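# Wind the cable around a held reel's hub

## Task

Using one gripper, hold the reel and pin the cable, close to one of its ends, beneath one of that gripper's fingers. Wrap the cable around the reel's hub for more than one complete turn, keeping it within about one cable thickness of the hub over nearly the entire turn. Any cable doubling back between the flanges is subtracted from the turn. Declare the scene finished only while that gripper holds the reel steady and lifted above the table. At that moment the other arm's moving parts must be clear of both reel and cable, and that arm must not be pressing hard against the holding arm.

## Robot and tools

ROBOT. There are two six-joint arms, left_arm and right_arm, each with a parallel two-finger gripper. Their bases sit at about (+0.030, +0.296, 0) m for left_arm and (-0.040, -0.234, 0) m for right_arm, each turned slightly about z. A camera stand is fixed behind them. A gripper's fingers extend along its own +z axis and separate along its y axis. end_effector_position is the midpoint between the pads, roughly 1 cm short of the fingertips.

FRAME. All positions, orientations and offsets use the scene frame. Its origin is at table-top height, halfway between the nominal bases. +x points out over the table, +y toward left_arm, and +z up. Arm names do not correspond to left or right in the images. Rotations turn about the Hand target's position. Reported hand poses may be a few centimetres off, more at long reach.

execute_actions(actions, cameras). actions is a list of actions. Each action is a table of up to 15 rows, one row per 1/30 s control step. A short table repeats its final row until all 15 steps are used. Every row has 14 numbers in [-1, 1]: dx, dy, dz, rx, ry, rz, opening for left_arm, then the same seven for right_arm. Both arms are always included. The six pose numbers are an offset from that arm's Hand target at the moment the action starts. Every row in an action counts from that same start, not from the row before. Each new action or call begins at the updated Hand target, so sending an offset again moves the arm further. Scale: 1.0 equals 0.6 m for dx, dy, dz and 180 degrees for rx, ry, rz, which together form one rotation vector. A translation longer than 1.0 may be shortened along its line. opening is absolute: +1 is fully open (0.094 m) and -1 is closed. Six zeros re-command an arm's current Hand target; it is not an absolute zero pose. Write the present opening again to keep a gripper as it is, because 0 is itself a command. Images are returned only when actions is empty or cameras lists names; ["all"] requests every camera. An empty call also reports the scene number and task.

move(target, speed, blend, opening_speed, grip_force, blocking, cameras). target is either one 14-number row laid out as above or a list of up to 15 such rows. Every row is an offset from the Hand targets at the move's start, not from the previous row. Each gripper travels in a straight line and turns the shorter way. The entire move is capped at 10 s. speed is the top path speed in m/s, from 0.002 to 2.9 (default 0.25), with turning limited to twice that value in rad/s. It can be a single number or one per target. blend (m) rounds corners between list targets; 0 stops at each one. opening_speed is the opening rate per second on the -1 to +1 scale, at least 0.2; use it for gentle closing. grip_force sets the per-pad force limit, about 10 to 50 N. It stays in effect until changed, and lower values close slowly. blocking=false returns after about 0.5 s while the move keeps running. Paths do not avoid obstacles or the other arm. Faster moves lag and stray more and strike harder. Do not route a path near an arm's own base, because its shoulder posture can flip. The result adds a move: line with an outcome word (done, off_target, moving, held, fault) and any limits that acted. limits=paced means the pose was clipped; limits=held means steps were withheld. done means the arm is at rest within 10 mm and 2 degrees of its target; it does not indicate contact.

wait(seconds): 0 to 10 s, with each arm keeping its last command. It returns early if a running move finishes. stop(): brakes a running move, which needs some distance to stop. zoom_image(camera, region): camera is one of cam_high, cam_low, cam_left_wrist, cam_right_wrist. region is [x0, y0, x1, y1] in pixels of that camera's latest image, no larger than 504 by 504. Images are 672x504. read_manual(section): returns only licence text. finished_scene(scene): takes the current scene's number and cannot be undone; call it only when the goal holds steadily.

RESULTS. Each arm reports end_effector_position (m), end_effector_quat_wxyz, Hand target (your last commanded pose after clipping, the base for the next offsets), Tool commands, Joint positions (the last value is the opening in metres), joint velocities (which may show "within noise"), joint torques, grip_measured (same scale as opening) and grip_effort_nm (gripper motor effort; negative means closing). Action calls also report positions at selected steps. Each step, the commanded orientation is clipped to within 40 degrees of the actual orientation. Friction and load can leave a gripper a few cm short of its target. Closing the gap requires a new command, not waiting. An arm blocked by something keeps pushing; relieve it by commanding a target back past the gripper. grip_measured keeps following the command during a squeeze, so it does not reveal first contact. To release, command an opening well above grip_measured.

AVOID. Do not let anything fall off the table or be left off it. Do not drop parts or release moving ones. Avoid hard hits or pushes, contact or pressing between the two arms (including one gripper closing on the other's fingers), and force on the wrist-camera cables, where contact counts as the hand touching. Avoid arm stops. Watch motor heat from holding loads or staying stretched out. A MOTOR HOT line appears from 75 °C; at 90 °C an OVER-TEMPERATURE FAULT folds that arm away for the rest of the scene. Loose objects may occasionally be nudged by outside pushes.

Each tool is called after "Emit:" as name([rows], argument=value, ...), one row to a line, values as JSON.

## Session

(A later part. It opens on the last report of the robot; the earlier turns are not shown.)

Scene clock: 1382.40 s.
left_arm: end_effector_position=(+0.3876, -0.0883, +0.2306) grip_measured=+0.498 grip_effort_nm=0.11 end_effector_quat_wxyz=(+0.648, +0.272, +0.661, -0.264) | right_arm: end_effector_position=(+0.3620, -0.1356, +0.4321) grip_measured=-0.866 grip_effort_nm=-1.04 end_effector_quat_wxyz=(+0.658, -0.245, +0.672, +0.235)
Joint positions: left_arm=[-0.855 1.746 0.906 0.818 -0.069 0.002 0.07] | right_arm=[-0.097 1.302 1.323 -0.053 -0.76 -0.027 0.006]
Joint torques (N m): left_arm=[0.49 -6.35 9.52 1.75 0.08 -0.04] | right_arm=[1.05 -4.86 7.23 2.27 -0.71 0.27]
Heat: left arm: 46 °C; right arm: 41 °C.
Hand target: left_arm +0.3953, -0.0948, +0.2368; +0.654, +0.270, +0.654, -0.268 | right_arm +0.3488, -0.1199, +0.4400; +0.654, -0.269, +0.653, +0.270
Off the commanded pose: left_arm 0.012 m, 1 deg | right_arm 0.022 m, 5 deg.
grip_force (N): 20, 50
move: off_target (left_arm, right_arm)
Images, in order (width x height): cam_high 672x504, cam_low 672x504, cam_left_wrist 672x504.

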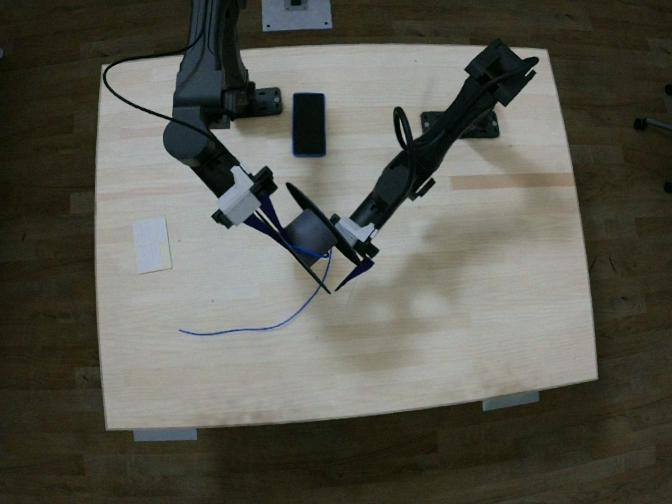

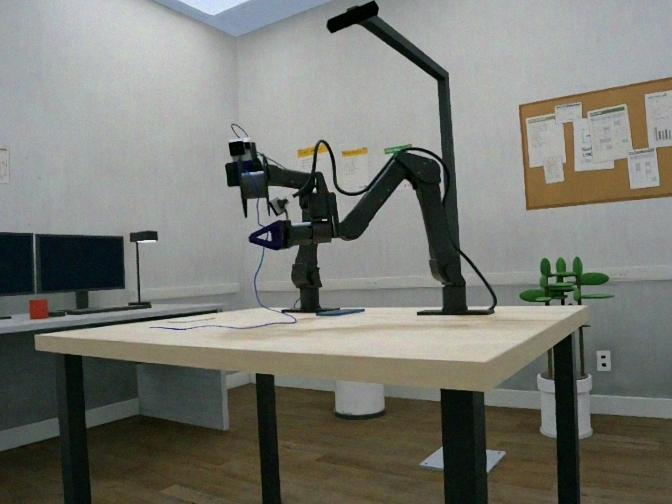

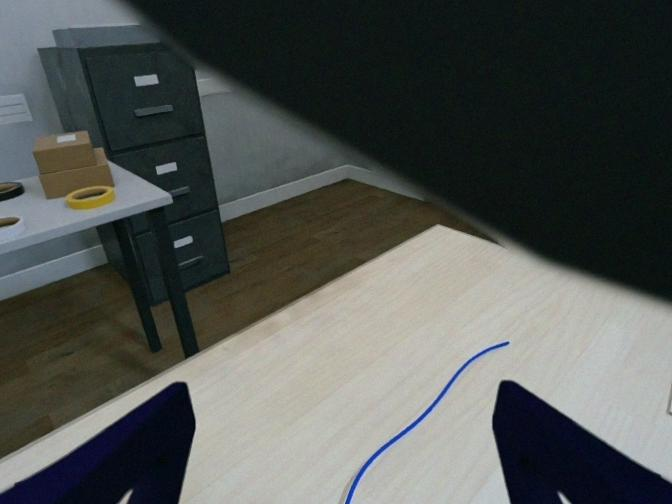

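Emit:
move([
  [-0.07, 0.07, 0.0, 0, 0, 0, 0.5, 0, 0, 0, 0, 0, 0, -1.0],
  [-0.09, 0.09, -0.06, 0, 0, 0, 0.5, 0, 0, 0, 0, 0, 0, -1.0],
], speed=[0.1, 0.12], blend=[0.01, 0], cameras=["cam_high", "cam_low", "cam_left_wrist", "cam_right_wrist"])

Scene clock: 1410.73 s.
left_arm: end_effector_position=(+0.3430, -0.0412, +0.2010) grip_measured=+0.498 grip_effort_nm=0.11 end_effector_quat_wxyz=(+0.650, +0.272, +0.657, -0.267) | right_arm: end_effector_position=(+0.3544, -0.1257, +0.4300) grip_measured=-0.866 grip_effort_nm=-1.04 end_effector_quat_wxyz=(+0.645, -0.259, +0.669, +0.263)
Joint positions: left_arm=[-0.86 1.613 0.587 1.015 -0.068 0.002 0.07] | right_arm=[-0.092 1.302 1.323 -0.065 -0.818 -0.013 0.006]
Joint torques (N m): left_arm=[-0.47 -6.32 4.63 1.86 -0.1 -0.04] | right_arm=[0.7 -4.78 7.08 2.42 -0.2 0.14]
Heat: left arm: 46 °C; right arm: 42 °C.
Hand target: left_arm +0.3413, -0.0409, +0.2009; +0.654, +0.270, +0.654, -0.268 | right_arm +0.3488, -0.1200, +0.4399; +0.654, -0.269, +0.654, +0.270
Off the commanded pose: left_arm 0.002 m, 1 deg | right_arm 0.013 m, 3 deg.
grip_force (N): 20, 50
move: off_target (right_arm)

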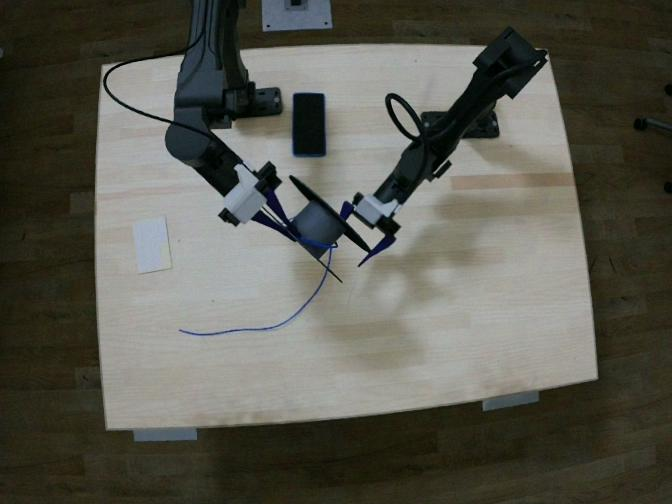

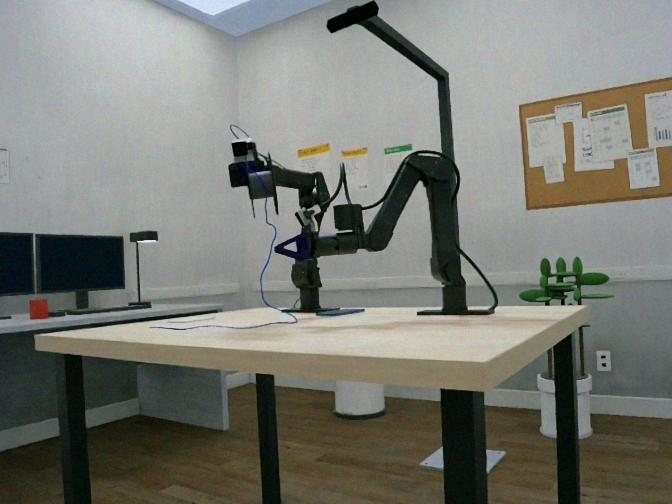

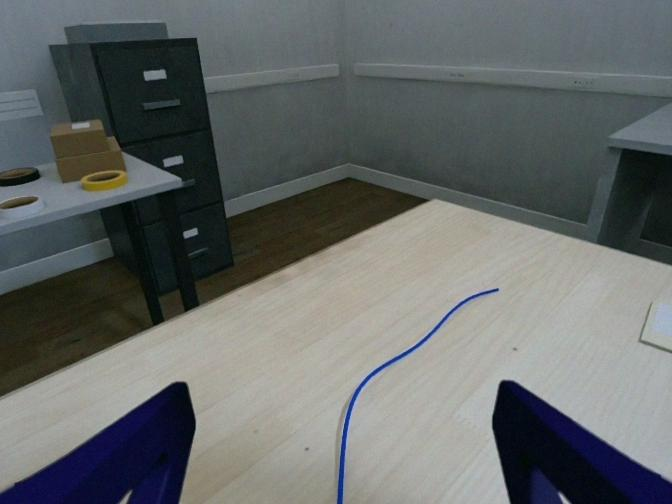

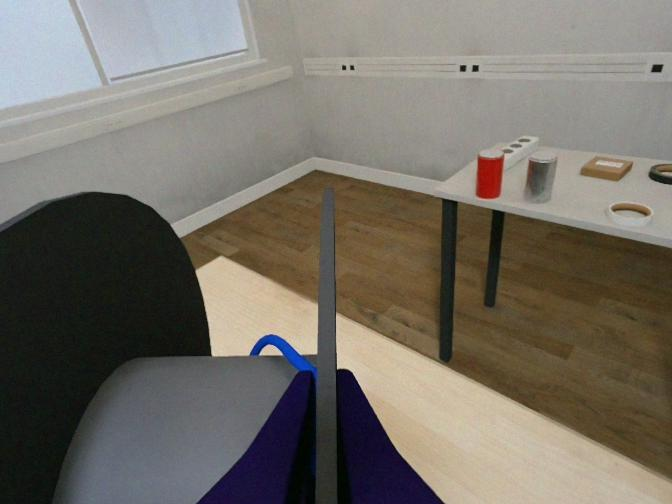

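Emit:
move(target=[-0.142, 0.14, 0.05, 0, 0, 0, 0.5, 0, 0, 0, 0, 0, 0, -1.0], speed=0.2, cameras=["cam_left_wrist", "cam_low"])

Scene clock: 1452.60 s.
left_arm: end_effector_position=(+0.2573, +0.0418, +0.2285) grip_measured=+0.498 grip_effort_nm=0.11 end_effector_quat_wxyz=(+0.650, +0.274, +0.656, -0.269) | right_arm: end_effector_position=(+0.3544, -0.1257, +0.4300) grip_measured=-0.866 grip_effort_nm=-1.04 end_effector_quat_wxyz=(+0.645, -0.259, +0.669, +0.263)
Joint positions: left_arm=[-0.916 0.906 0.278 0.618 -0.12 0.002 0.07] | right_arm=[-0.092 1.302 1.323 -0.065 -0.818 -0.013 0.006]
Joint torques (N m): left_arm=[-0.65 -2.45 6.32 1.65 -0.16 -0.03] | right_arm=[0.69 -4.75 7.05 2.44 -0.19 0.16]
Heat: left arm: 47 °C; right arm: 40 °C.
Hand target: left_arm +0.2562, +0.0432, +0.2307; +0.654, +0.270, +0.654, -0.268 | right_arm +0.3488, -0.1200, +0.4399; +0.654, -0.269, +0.654, +0.270
Off the commanded pose: left_arm 0.003 m, 1 deg | right_arm 0.013 m, 3 deg.
grip_force (N): 20, 50
move: off_target (right_arm)
Images, in order (width x height): cam_low 672x504, cam_left_wrist 672x504.

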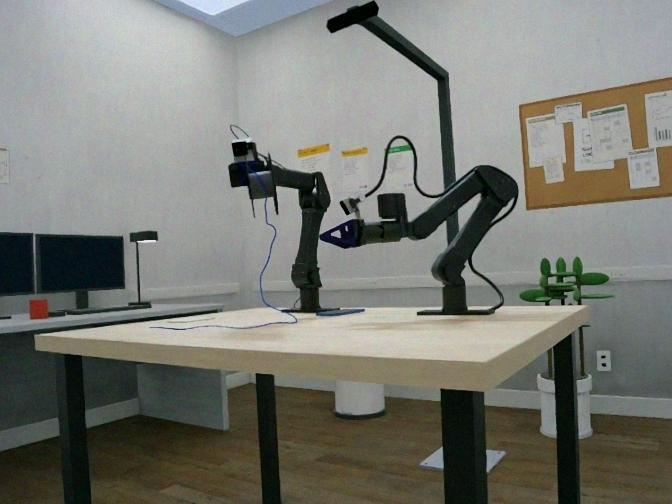

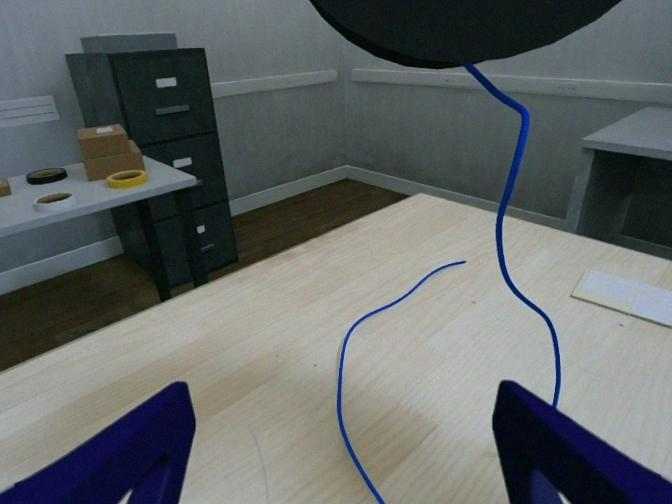

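Emit:
move([
  [-0.0028, -0.2442, -0.0725, 0, 0, 0, 0.5, 0, 0, 0, 0, 0, 0, -1.0],
  [0.0935, -0.3365, -0.075, 0, 0, 0, 0.5, 0, 0, 0, 0, 0, 0, -1.0],
], speed=[0.15, 0.1], blend=[0.02, 0], cameras=["cam_left_wrist", "cam_low", "cam_high"])

Scene clock: 1478.10 s.
left_arm: end_effector_position=(+0.3088, -0.1511, +0.1901) grip_measured=+0.498 grip_effort_nm=0.11 end_effector_quat_wxyz=(+0.657, +0.263, +0.654, -0.267) | right_arm: end_effector_position=(+0.3544, -0.1257, +0.4300) grip_measured=-0.866 grip_effort_nm=-1.04 end_effector_quat_wxyz=(+0.645, -0.259, +0.669, +0.263)
Joint positions: left_arm=[-1.147 1.905 0.874 1.038 -0.369 -0.001 0.07] | right_arm=[-0.092 1.302 1.323 -0.065 -0.818 -0.013 0.006]
Joint torques (N m): left_arm=[0.42 -7.17 7.87 1.53 0.11 -0.01] | right_arm=[0.7 -4.77 7.04 2.43 -0.19 0.16]
Heat: left arm: 45 °C; right arm: 40 °C.
Hand target: left_arm +0.3123, -0.1587, +0.1859; +0.654, +0.270, +0.654, -0.268 | right_arm +0.3488, -0.1200, +0.4399; +0.654, -0.269, +0.654, +0.270
Off the commanded pose: left_arm 0.009 m, 1 deg | right_arm 0.013 m, 3 deg.
grip_force (N): 20, 50
move: off_target (right_arm)
Images, in order (width x height): cam_high 672x504, cam_low 672x504, cam_left_wrist 672x504.

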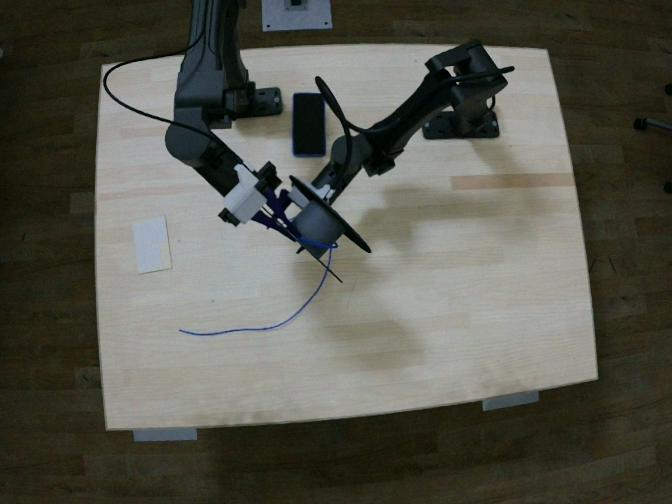

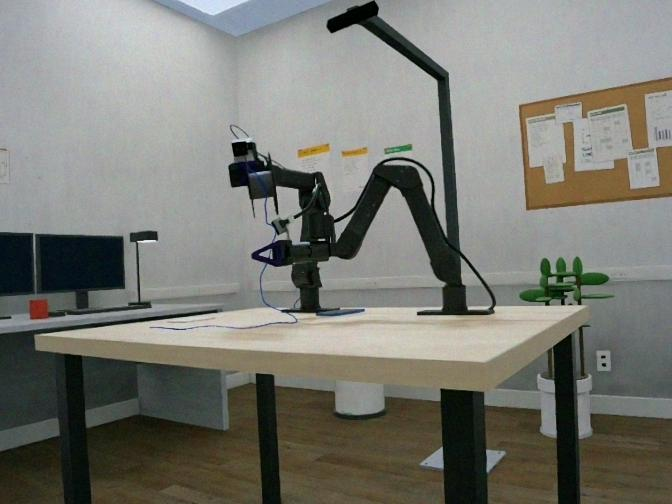

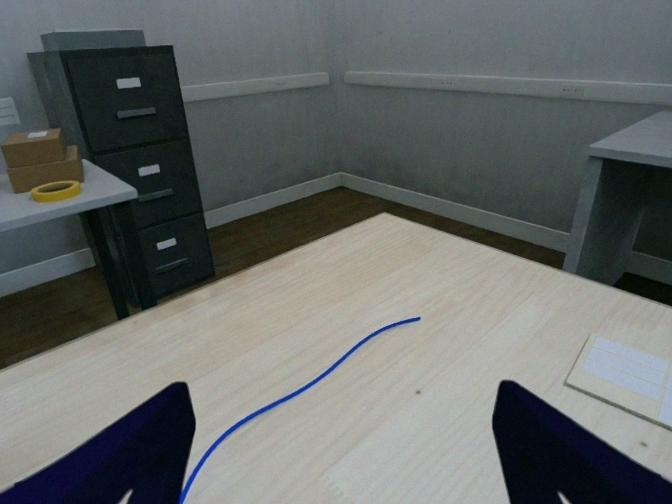

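Emit:
move(target=[-0.0935, 0.0935, 0.0, 0, 0, 0, 0.5, 0, 0, 0, 0, 0, 0, -1.0], speed=0.2, cameras=["cam_left_wrist"])

Emit:
zoom_image(camera="cam_left_wrist", region=[200, 0, 600, 504])

Scene clock: 1483.93 s.
left_arm: end_effector_position=(+0.2582, -0.1078, +0.1700) grip_measured=+0.498 grip_effort_nm=0.11 end_effector_quat_wxyz=(+0.641, +0.283, +0.664, -0.259) | right_arm: end_effector_position=(+0.3544, -0.1257, +0.4300) grip_measured=-0.866 grip_effort_nm=-1.03 end_effector_quat_wxyz=(+0.645, -0.259, +0.669, +0.263)
Joint positions: left_arm=[-1.232 1.748 0.609 1.092 -0.437 -0.001 0.07] | right_arm=[-0.092 1.302 1.323 -0.065 -0.818 -0.013 0.006]
Joint torques (N m): left_arm=[-0.36 -10.43 3.82 1.83 -0.15 -0.01] | right_arm=[0.66 -4.75 7.04 2.42 -0.2 0.17]
Heat: left arm: 45 °C; right arm: 40 °C.
Hand target: left_arm +0.2562, -0.1027, +0.1859; +0.654, +0.270, +0.654, -0.268 | right_arm +0.3488, -0.1200, +0.4399; +0.654, -0.269, +0.654, +0.270
Off the commanded pose: left_arm 0.017 m, 3 deg | right_arm 0.013 m, 3 deg.
grip_force (N): 20, 50
move: off_target (left_arm, right_arm)
Images, in order (width x height): cam_left_wrist 672x504.

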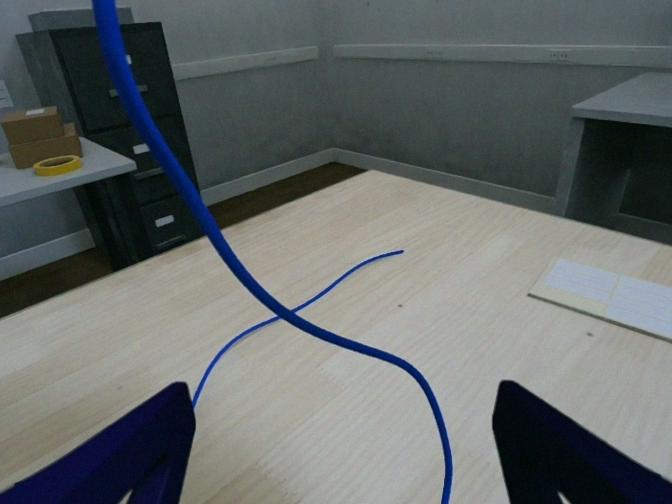

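Scaled by 1.000.

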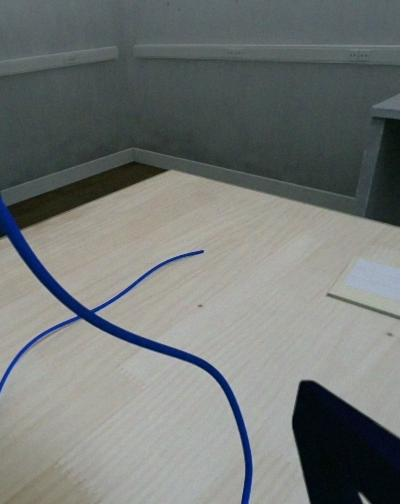

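Emit:
move([
  [0.072, -0.069, 0.0, 0, 0, 0, 0.5, 0, 0, 0, 0, 0, 0, -1.0],
  [0.072, -0.069, 0.0, 0, 0, 0, -0.93, 0, 0, 0, 0, 0, 0, -1.0],
], speed=[0.1, 0.05], opening_speed=1.0, cameras=["cam_left_wrist", "cam_low", "cam_high"])

Scene clock: 1509.47 s.
left_arm: end_effector_position=(+0.2960, -0.1365, +0.1888) grip_measured=-0.927 grip_effort_nm=-0.18 end_effector_quat_wxyz=(+0.656, +0.264, +0.654, -0.267) | right_arm: end_effector_position=(+0.3544, -0.1257, +0.4300) grip_measured=-0.866 grip_effort_nm=-1.04 end_effector_quat_wxyz=(+0.645, -0.259, +0.669, +0.263)
Joint positions: left_arm=[-1.164 1.852 0.792 1.065 -0.385 -0.001 0.003] | right_arm=[-0.092 1.302 1.323 -0.065 -0.818 -0.013 0.006]
Joint torques (N m): left_arm=[0.4 -6.72 7.71 1.55 0.11 0] | right_arm=[0.76 -4.79 7.04 2.42 -0.19 0.16]
Heat: left arm: 44 °C; right arm: 40 °C.
Hand target: left_arm +0.2993, -0.1440, +0.1859; +0.654, +0.270, +0.654, -0.269 | right_arm +0.3488, -0.1200, +0.4399; +0.654, -0.269, +0.654, +0.270
Off the commanded pose: left_arm 0.009 m, 1 deg | right_arm 0.013 m, 3 deg.
grip_force (N): 20, 50
move: off_target (right_arm)
Images, in order (width x height): cam_high 672x504, cam_low 672x504, cam_left_wrist 672x504.

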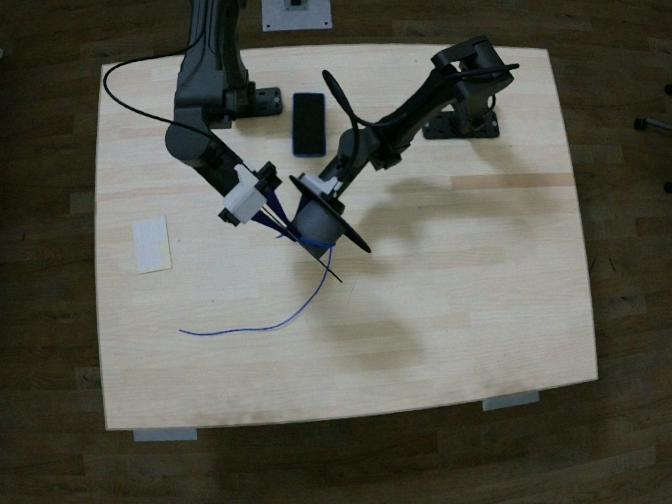

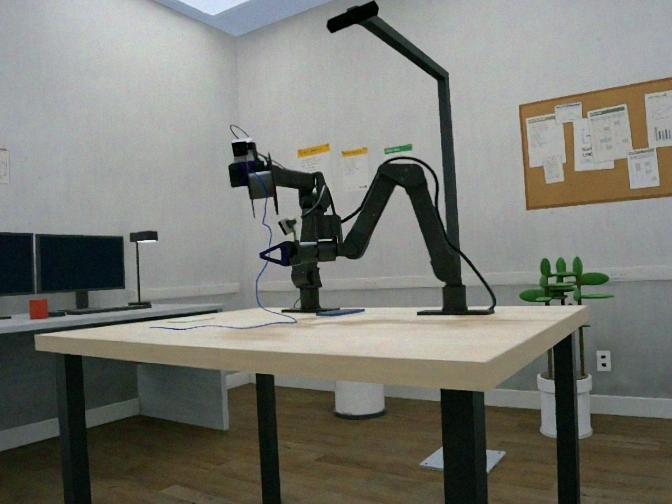

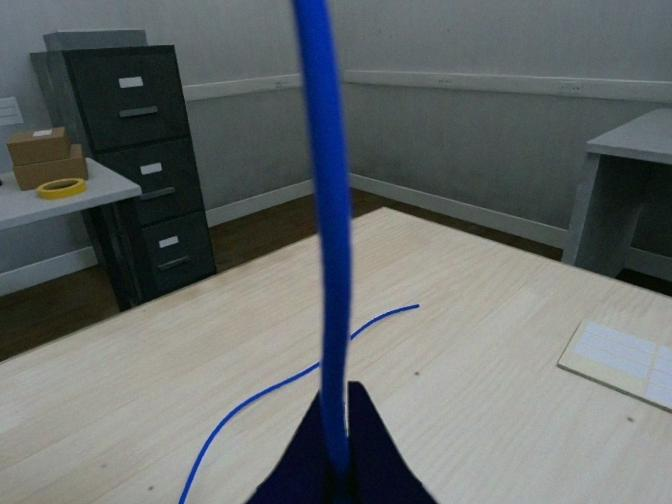

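Emit:
move([
  [-0.137, 0.0033, 0.1595, 0, 0, 0, -0.94, 0, 0, 0, 0, 0, 0, -1.0],
  [-0.1627, -0.0187, 0.3258, 0, 0, 0, -0.94, 0, 0, 0, 0, 0, 0, -1.0],
  [-0.1453, -0.0005, 0.4595, 0, 0, 0, -0.94, 0, 0, 0, 0, 0, 0, -1.0],
], speed=0.1, blend=[0.03, 0.03, 0], cameras=["all"])

Scene clock: 1543.67 s.
left_arm: end_effector_position=(+0.2201, -0.1495, +0.4166) grip_measured=-0.934 grip_effort_nm=-0.31 end_effector_quat_wxyz=(+0.635, +0.294, +0.678, -0.224) | right_arm: end_effector_position=(+0.3499, -0.1204, +0.4302) grip_measured=-0.866 grip_effort_nm=-1.04 end_effector_quat_wxyz=(+0.637, -0.264, +0.667, +0.282)
Joint positions: left_arm=[-1.403 1.545 1.54 -0.111 -0.643 0 0.003] | right_arm=[-0.09 1.302 1.323 -0.065 -0.852 0.007 0.006]
Joint torques (N m): left_arm=[-0.8 -9.95 10.59 1.89 0.11 -0.01] | right_arm=[0.55 -4.83 6.99 2.43 0.11 -0.04]
Heat: left arm: 44 °C; right arm: 40 °C.
Hand target: left_arm +0.2122, -0.1444, +0.4615; +0.654, +0.270, +0.654, -0.268 | right_arm +0.3489, -0.1200, +0.4400; +0.654, -0.269, +0.654, +0.270
Off the commanded pose: left_arm 0.046 m, 7 deg | right_arm 0.010 m, 3 deg.
grip_force (N): 20, 50
move: off_target (left_arm, right_arm)

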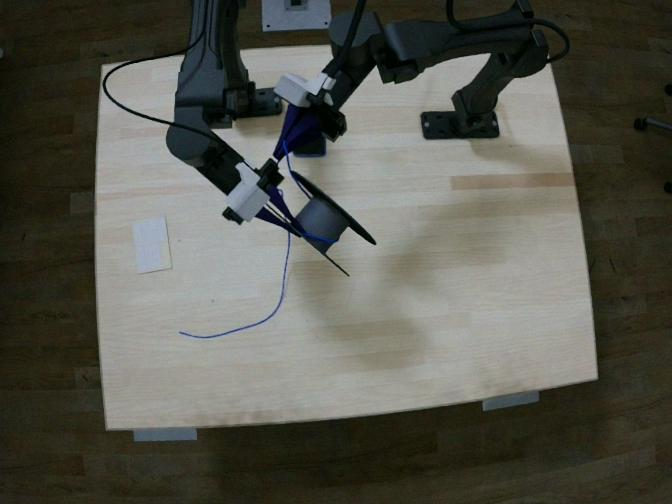

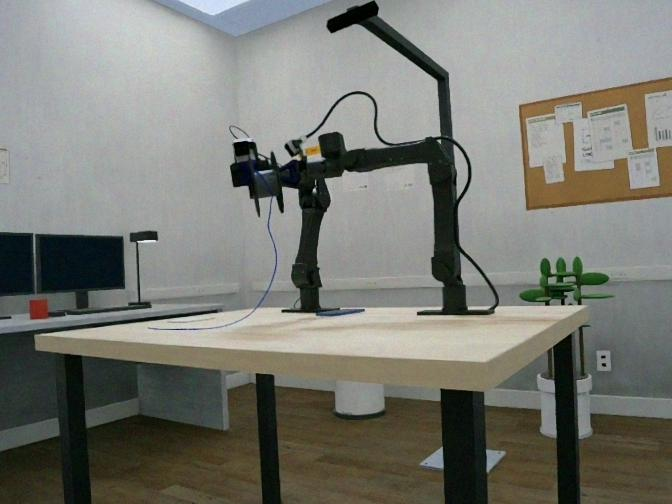

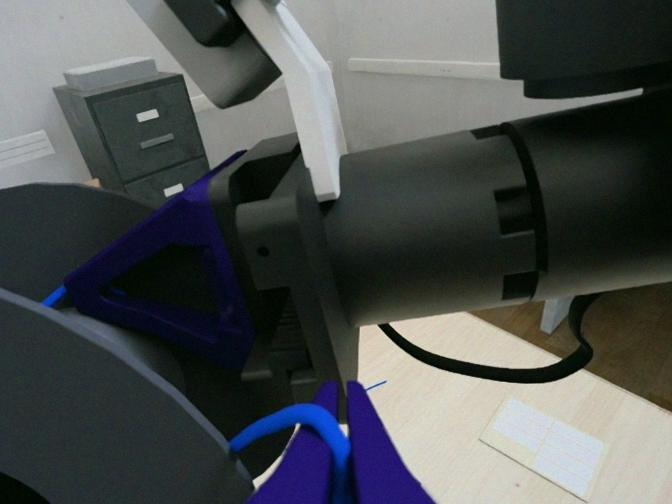

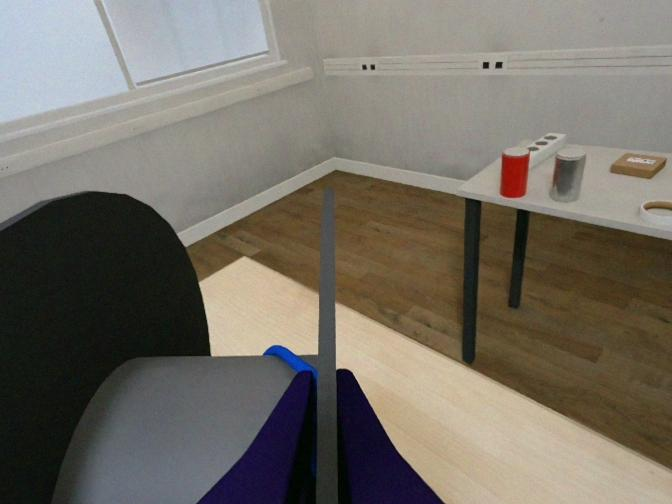

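Emit:
move([
  [0, 0, 0, 0, 0, 0, -0.915, 0, 0, 0, 0, 0, 0, -1.0],
], speed=0.08, cameras=["cam_left_wrist"])

Scene clock: 1549.73 s.
left_arm: end_effector_position=(+0.2200, -0.1494, +0.4192) grip_measured=-0.917 grip_effort_nm=0.10 end_effector_quat_wxyz=(+0.636, +0.293, +0.677, -0.226) | right_arm: end_effector_position=(+0.3503, -0.1208, +0.4301) grip_measured=-0.866 grip_effort_nm=-1.04 end_effector_quat_wxyz=(+0.638, -0.262, +0.667, +0.281)
Joint positions: left_arm=[-1.403 1.545 1.546 -0.112 -0.642 0 0.004] | right_arm=[-0.09 1.302 1.323 -0.065 -0.849 0.007 0.006]
Joint torques (N m): left_arm=[-0.79 -9.84 10.44 1.85 0.11 -0.01] | right_arm=[0.51 -4.74 7.12 2.44 0.09 -0.02]
Heat: left arm: 44 °C; right arm: 40 °C.
Hand target: left_arm +0.2122, -0.1444, +0.4616; +0.654, +0.270, +0.654, -0.268 | right_arm +0.3489, -0.1200, +0.4400; +0.654, -0.269, +0.654, +0.270
Off the commanded pose: left_arm 0.043 m, 6 deg | right_arm 0.010 m, 3 deg.
grip_force (N): 20, 50
move: off_target (left_arm, right_arm)
Images, in order (width x height): cam_left_wrist 672x504.

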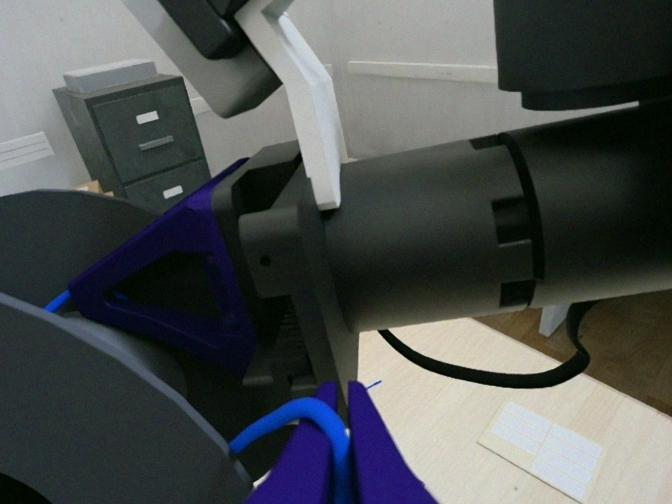

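Emit:
move([
  [0.071, -0.0148, -0.0522, 0, 0, 0, -0.915, 0, 0, 0, 0, 0, 0, -1.0],
  [0.0792, -0.0065, 0.0265, 0, 0, 0, -0.915, 0, 0, 0, 0, 0, 0, -1.0],
  [0.1192, 0.0475, 0.0858, 0, 0, 0, -0.915, 0, 0, 0, 0, 0, 0, -1.0],
], speed=0.08, blend=[0.01, 0.02, 0], cameras=["all"])

Scene clock: 1579.30 s.
left_arm: end_effector_position=(+0.2713, -0.1279, +0.4560) grip_measured=-0.917 grip_effort_nm=0.09 end_effector_quat_wxyz=(+0.604, +0.324, +0.685, -0.246) | right_arm: end_effector_position=(+0.3531, -0.1232, +0.4381) grip_measured=-0.866 grip_effort_nm=-1.04 end_effector_quat_wxyz=(+0.653, -0.259, +0.658, +0.269)
Joint positions: left_arm=[-1.19 1.572 1.79 -0.377 -0.348 0 0.004] | right_arm=[-0.087 1.301 1.323 -0.025 -0.823 0.013 0.006]
Joint torques (N m): left_arm=[1.76 -8.24 11.64 2.35 -0.39 -0.02] | right_arm=[0.38 -4.62 7.06 2.01 -0.12 -0.1]
Heat: left arm: 45 °C; right arm: 40 °C.
Hand target: left_arm +0.2837, -0.1160, +0.5130; +0.654, +0.270, +0.654, -0.268 | right_arm +0.3488, -0.1199, +0.4400; +0.654, -0.269, +0.653, +0.270
Off the commanded pose: left_arm 0.060 m, 10 deg | right_arm 0.006 m, 1 deg.
grip_force (N): 20, 50
move: off_target (left_arm)

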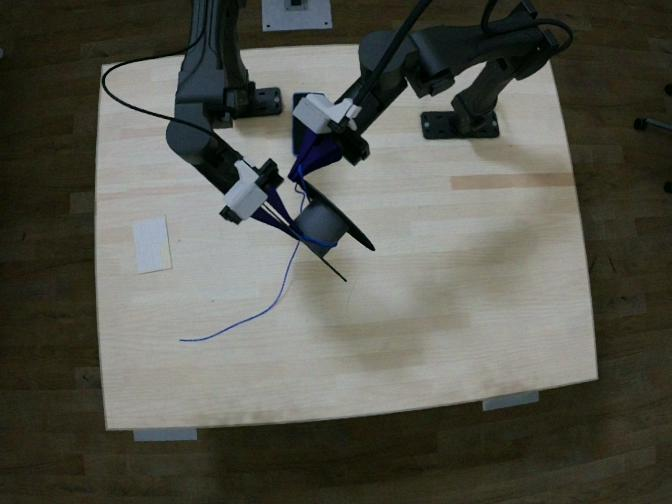

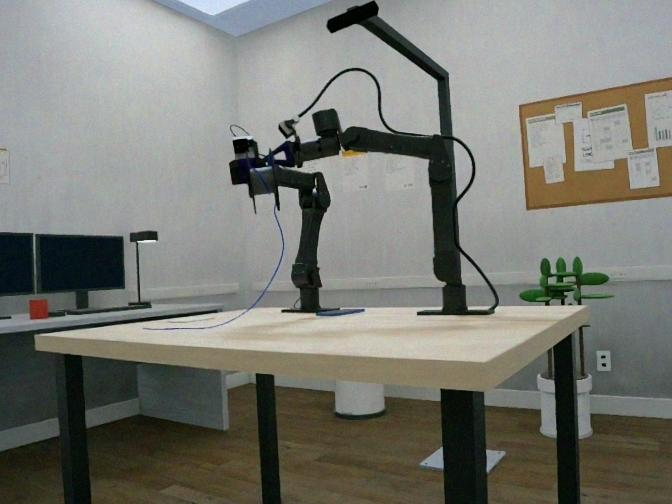

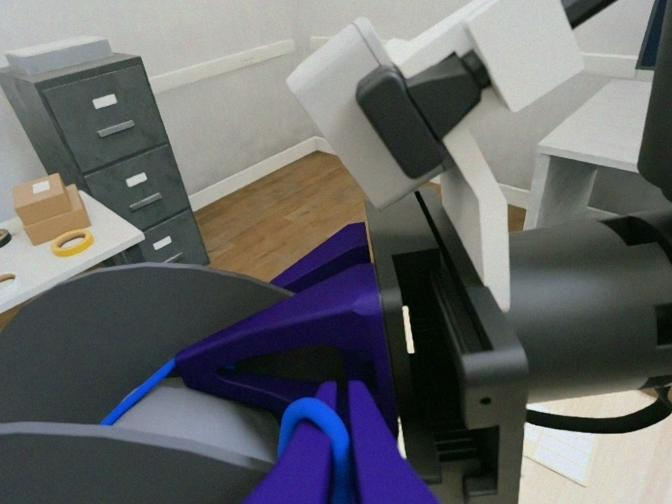

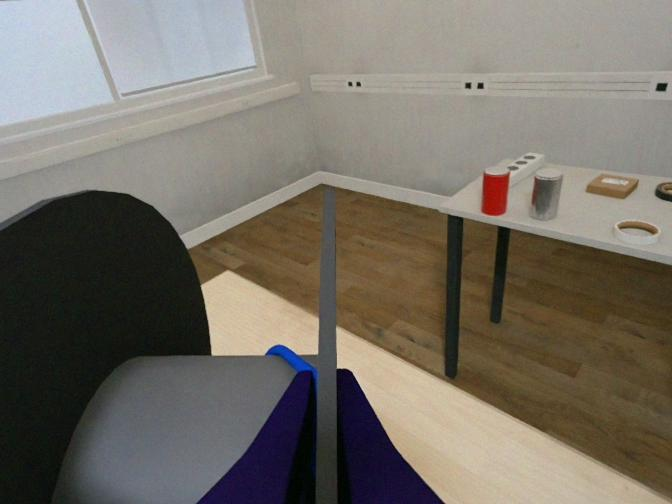

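Emit:
move([
  [0, 0, 0, 0, 0, 0, -0.87, 0, 0, 0, 0, 0, 0, -1.0],
], speed=0.08, cameras=["cam_left_wrist", "cam_right_wrist"])

Scene clock: 1626.10 s.
left_arm: end_effector_position=(+0.2802, -0.1185, +0.4803) grip_measured=-0.872 grip_effort_nm=0.11 end_effector_quat_wxyz=(+0.626, +0.298, +0.676, -0.251) | right_arm: end_effector_position=(+0.3528, -0.1229, +0.4355) grip_measured=-0.866 grip_effort_nm=-1.04 end_effector_quat_wxyz=(+0.649, -0.259, +0.662, +0.270)
Joint positions: left_arm=[-1.172 1.572 1.832 -0.357 -0.365 0 0.006] | right_arm=[-0.087 1.301 1.323 -0.039 -0.825 0.01 0.006]
Joint torques (N m): left_arm=[0.25 -6.79 9.73 2.13 -0.19 -0.02] | right_arm=[0.29 -4.6 7.02 2.15 -0.11 -0.07]
Heat: left arm: 52 °C; right arm: 40 °C.
Hand target: left_arm +0.2837, -0.1160, +0.5130; +0.654, +0.270, +0.654, -0.268 | right_arm +0.3488, -0.1199, +0.4400; +0.654, -0.269, +0.653, +0.270
Off the commanded pose: left_arm 0.033 m, 6 deg | right_arm 0.007 m, 2 deg.
grip_force (N): 20, 50
move: off_target (left_arm)
Images, in order (width x height): cam_left_wrist 672x504, cam_right_wrist 672x504.

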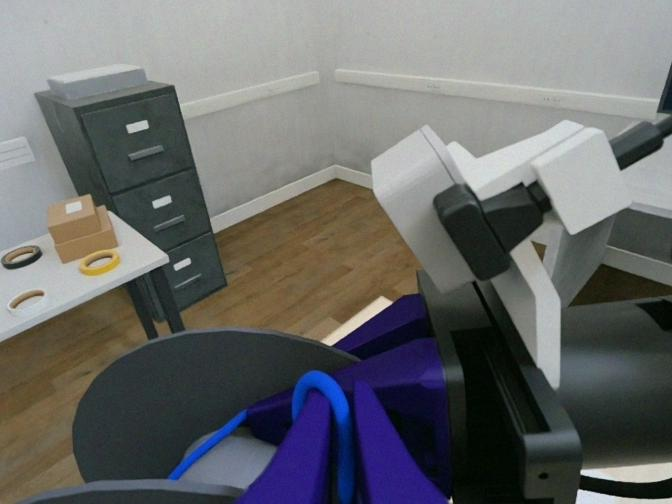

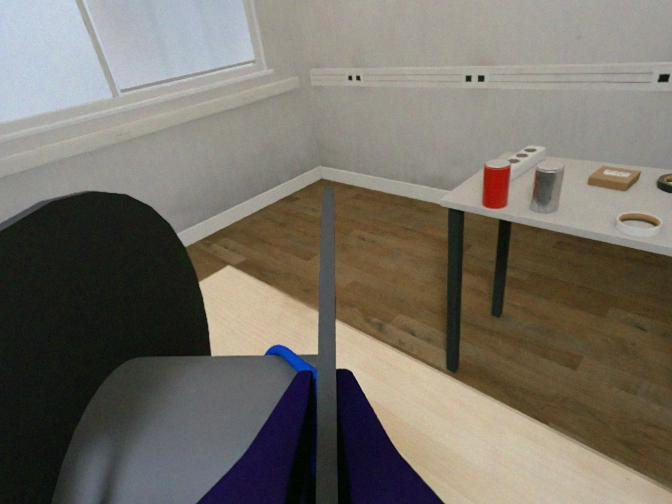

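Emit:
move([
  [0.0265, 0.0327, 0.0183, 0, 0, 0, -0.84, 0, 0, 0, 0, 0, 0, -1.0],
  [0.0957, 0.1048, 0.0193, 0, 0, 0, -0.84, 0, 0, 0, 0, 0, 0, -1.0],
], speed=0.07, blend=[0.02, 0], cameras=["all"])

Scene clock: 1653.40 s.
left_arm: end_effector_position=(+0.3514, -0.0650, +0.4944) grip_measured=-0.842 grip_effort_nm=0.11 end_effector_quat_wxyz=(+0.632, +0.278, +0.677, -0.254) | right_arm: end_effector_position=(+0.3527, -0.1229, +0.4312) grip_measured=-0.866 grip_effort_nm=-1.04 end_effector_quat_wxyz=(+0.643, -0.258, +0.668, +0.271)
Joint positions: left_arm=[-0.897 1.562 1.863 -0.374 -0.116 0 0.007] | right_arm=[-0.087 1.301 1.323 -0.061 -0.825 0.002 0.006]
Joint torques (N m): left_arm=[0.27 -9.85 7.65 1.79 0.08 -0.01] | right_arm=[0.35 -4.68 7.06 2.4 -0.12 0]
Heat: left arm: 50 °C; right arm: 40 °C.
Hand target: left_arm +0.3410, -0.0530, +0.5247; +0.654, +0.270, +0.654, -0.269 | right_arm +0.3488, -0.1199, +0.4400; +0.654, -0.269, +0.653, +0.270
Off the commanded pose: left_arm 0.034 m, 4 deg | right_arm 0.010 m, 2 deg.
grip_force (N): 20, 50
move: off_target (left_arm); blend cut to 0.0136 m at target 1

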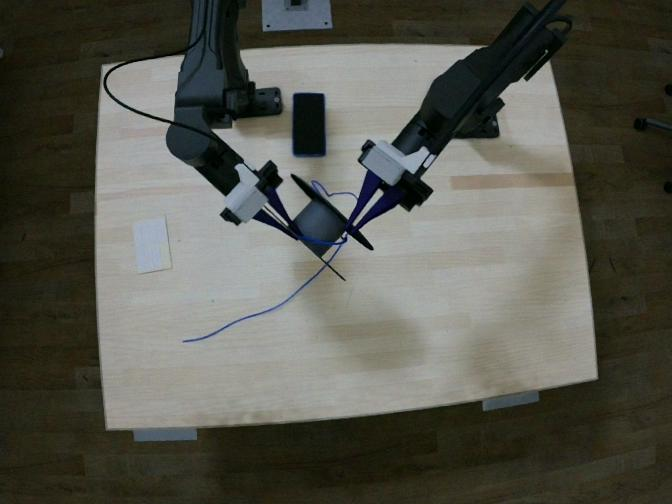

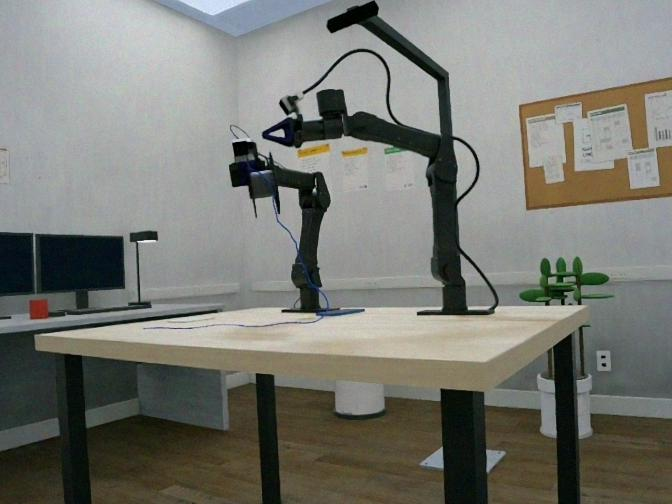

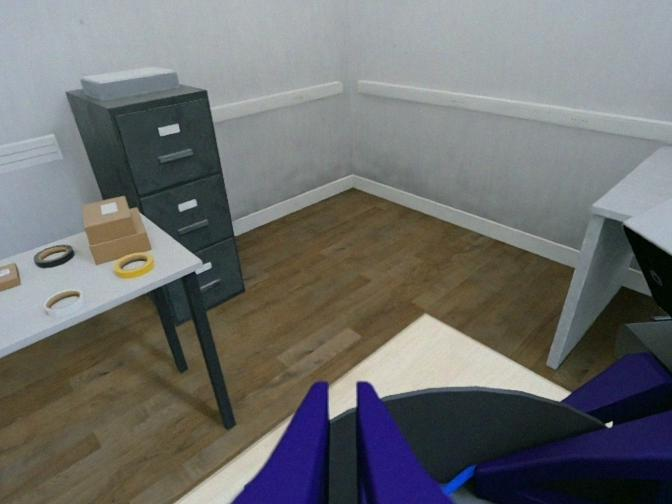

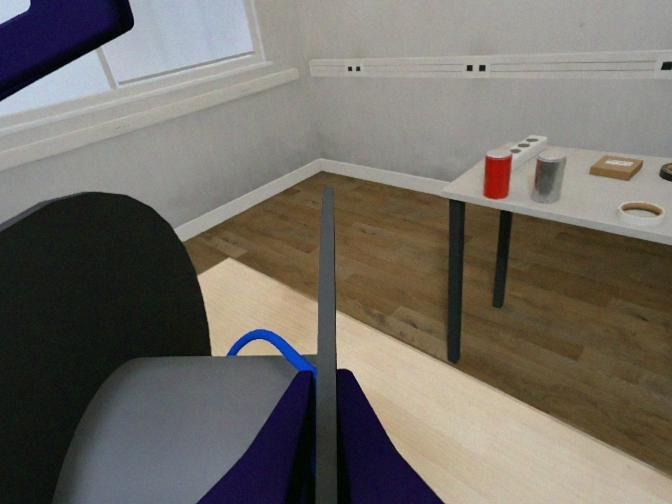

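Emit:
zoom_image(camera="cam_high", region=[220, 130, 420, 300])

Emit:
zoom_image(camera="cam_low", region=[210, 100, 370, 340])

Emit:
zoom_image(camera="cam_left_wrist", region=[230, 330, 600, 504])

Scaled by 2.520.

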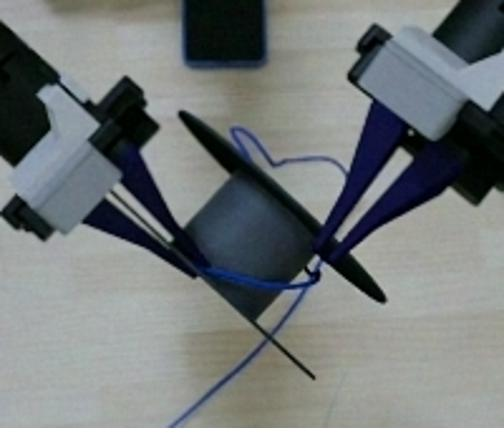

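Scaled by 2.100.

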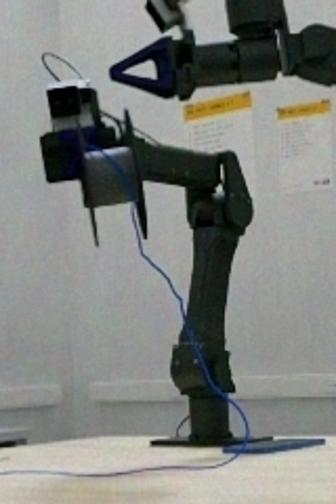

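Scaled by 1.362.

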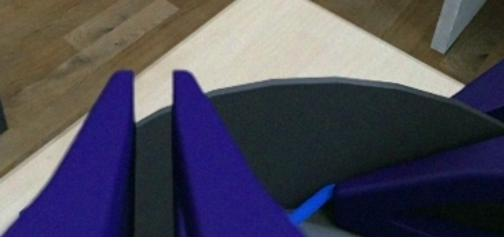

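Emit:
move([
  [-0.1667, 0.1667, -0.05, 0, 0, 0, -0.6, 0, 0, 0, 0, 0, 0, -1.0],
  [-0.1733, 0.08, -0.4478, -0.0982, -0.0982, 0, 0.5, 0, 0, 0, -0.0982, -0.0982, 0, -1.0],
], speed=[0.2, 0.2], blend=[0.04, 0], cameras=["all"])

Emit:
zoom_image(camera="cam_left_wrist", region=[200, 0, 672, 472])

Scene clock: 1734.37 s.
left_arm: end_effector_position=(+0.2412, -0.0098, +0.2279) grip_measured=+0.498 grip_effort_nm=0.11 end_effector_quat_wxyz=(+0.726, +0.255, +0.569, -0.291) | right_arm: end_effector_position=(+0.3527, -0.1229, +0.4309) grip_measured=-0.866 grip_effort_nm=-1.03 end_effector_quat_wxyz=(+0.686, -0.396, +0.597, +0.127)
Joint positions: left_arm=[-1.123 1.462 0.24 1.457 -0.303 0.111 0.07] | right_arm=[-0.087 1.301 1.323 -0.062 -0.825 -0.431 0.006]
Joint torques (N m): left_arm=[-0.62 -3.18 4.88 2.71 -0.06 0.02] | right_arm=[0.29 -4.67 6.99 2.44 -0.13 -0.01]
Heat: left arm: 49 °C; right arm: 41 °C.
Hand target: left_arm +0.2371, -0.0050, +0.2560; +0.780, +0.204, +0.497, -0.321 | right_arm +0.3488, -0.1199, +0.4400; +0.697, -0.404, +0.579, +0.122
Off the commanded pose: left_arm 0.029 m, 12 deg | right_arm 0.010 m, 3 deg.
joint sent to its limit (left arm) — joint 4 (wrist pitch), upper limit. The joint targets are off in orientation, not in position.
grip_force (N): 20, 50
move: off_target (left_arm, right_arm); target 2's new opening was sent with left_arm's hand 0.029 m and 12 deg from that target

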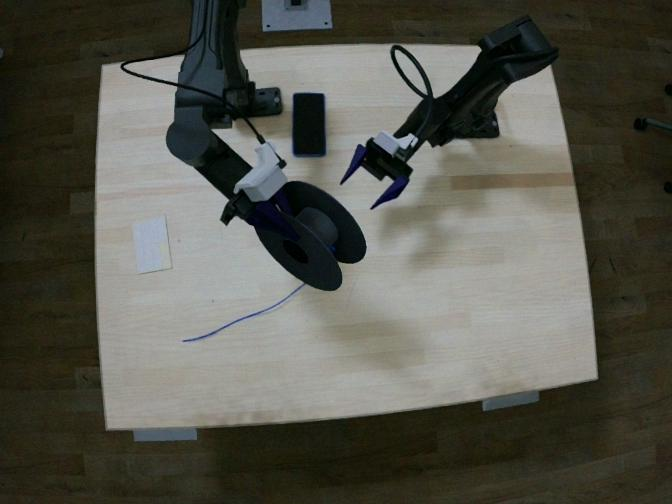

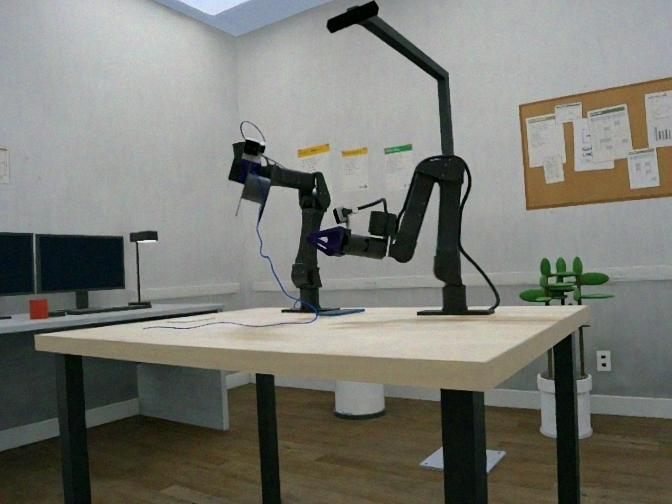

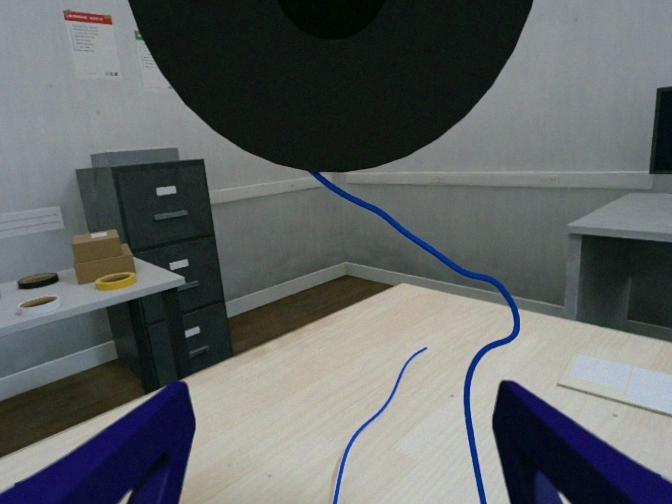

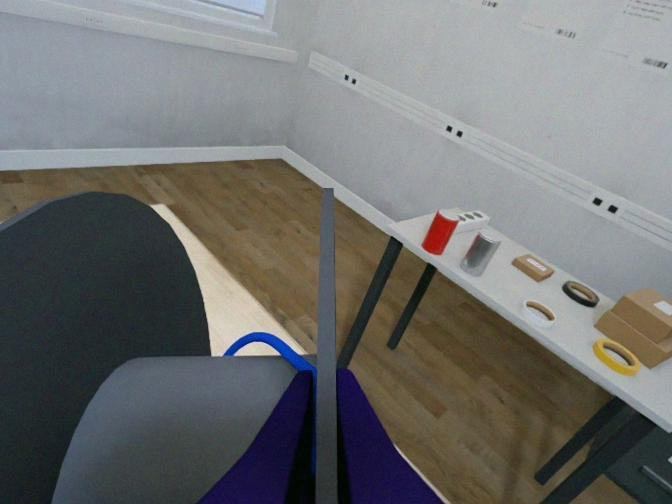

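Scaled by 1.068.

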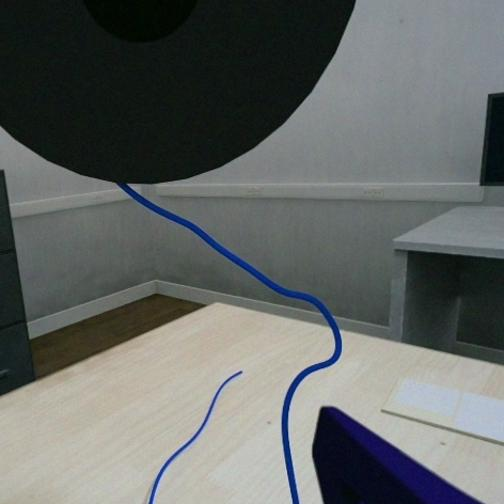

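Emit:
move(target=[0.064, -0.1578, -0.035, -0.1653, 0.259, -0.1023, 0.5, 0, 0, 0, 0, 0, 0, -1.0], speed=0.2, cameras=["cam_left_wrist"])

Scene clock: 1787.77 s.
left_arm: end_effector_position=(+0.2749, -0.0927, +0.2318) grip_measured=+0.498 grip_effort_nm=0.11 end_effector_quat_wxyz=(+0.490, -0.063, +0.633, -0.596) | right_arm: end_effector_position=(+0.3527, -0.1229, +0.4309) grip_measured=-0.866 grip_effort_nm=-1.04 end_effector_quat_wxyz=(+0.686, -0.396, +0.597, +0.127)
Joint positions: left_arm=[-1.157 1.73 0.598 1.338 -0.357 -0.909 0.07] | right_arm=[-0.087 1.301 1.323 -0.062 -0.825 -0.431 0.006]
Joint torques (N m): left_arm=[-0.5 -5.41 7.19 1.65 0.01 -0.03] | right_arm=[0.35 -4.68 6.97 2.44 -0.13 -0.01]
Heat: left arm: 53 °C; right arm: 41 °C.
Hand target: left_arm +0.2754, -0.0996, +0.2349; +0.489, -0.064, +0.627, -0.603 | right_arm +0.3488, -0.1199, +0.4400; +0.697, -0.404, +0.579, +0.123
Off the commanded pose: left_arm 0.008 m, 1 deg | right_arm 0.010 m, 3 deg.
grip_force (N): 20, 50
move: off_target (right_arm)
Images, in order (width x height): cam_left_wrist 672x504.

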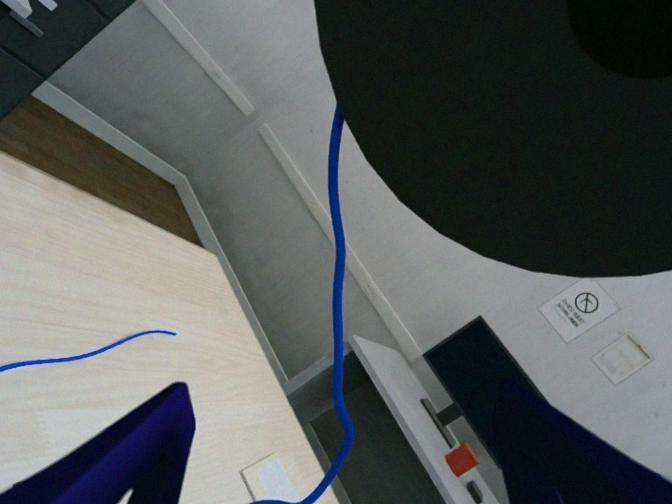

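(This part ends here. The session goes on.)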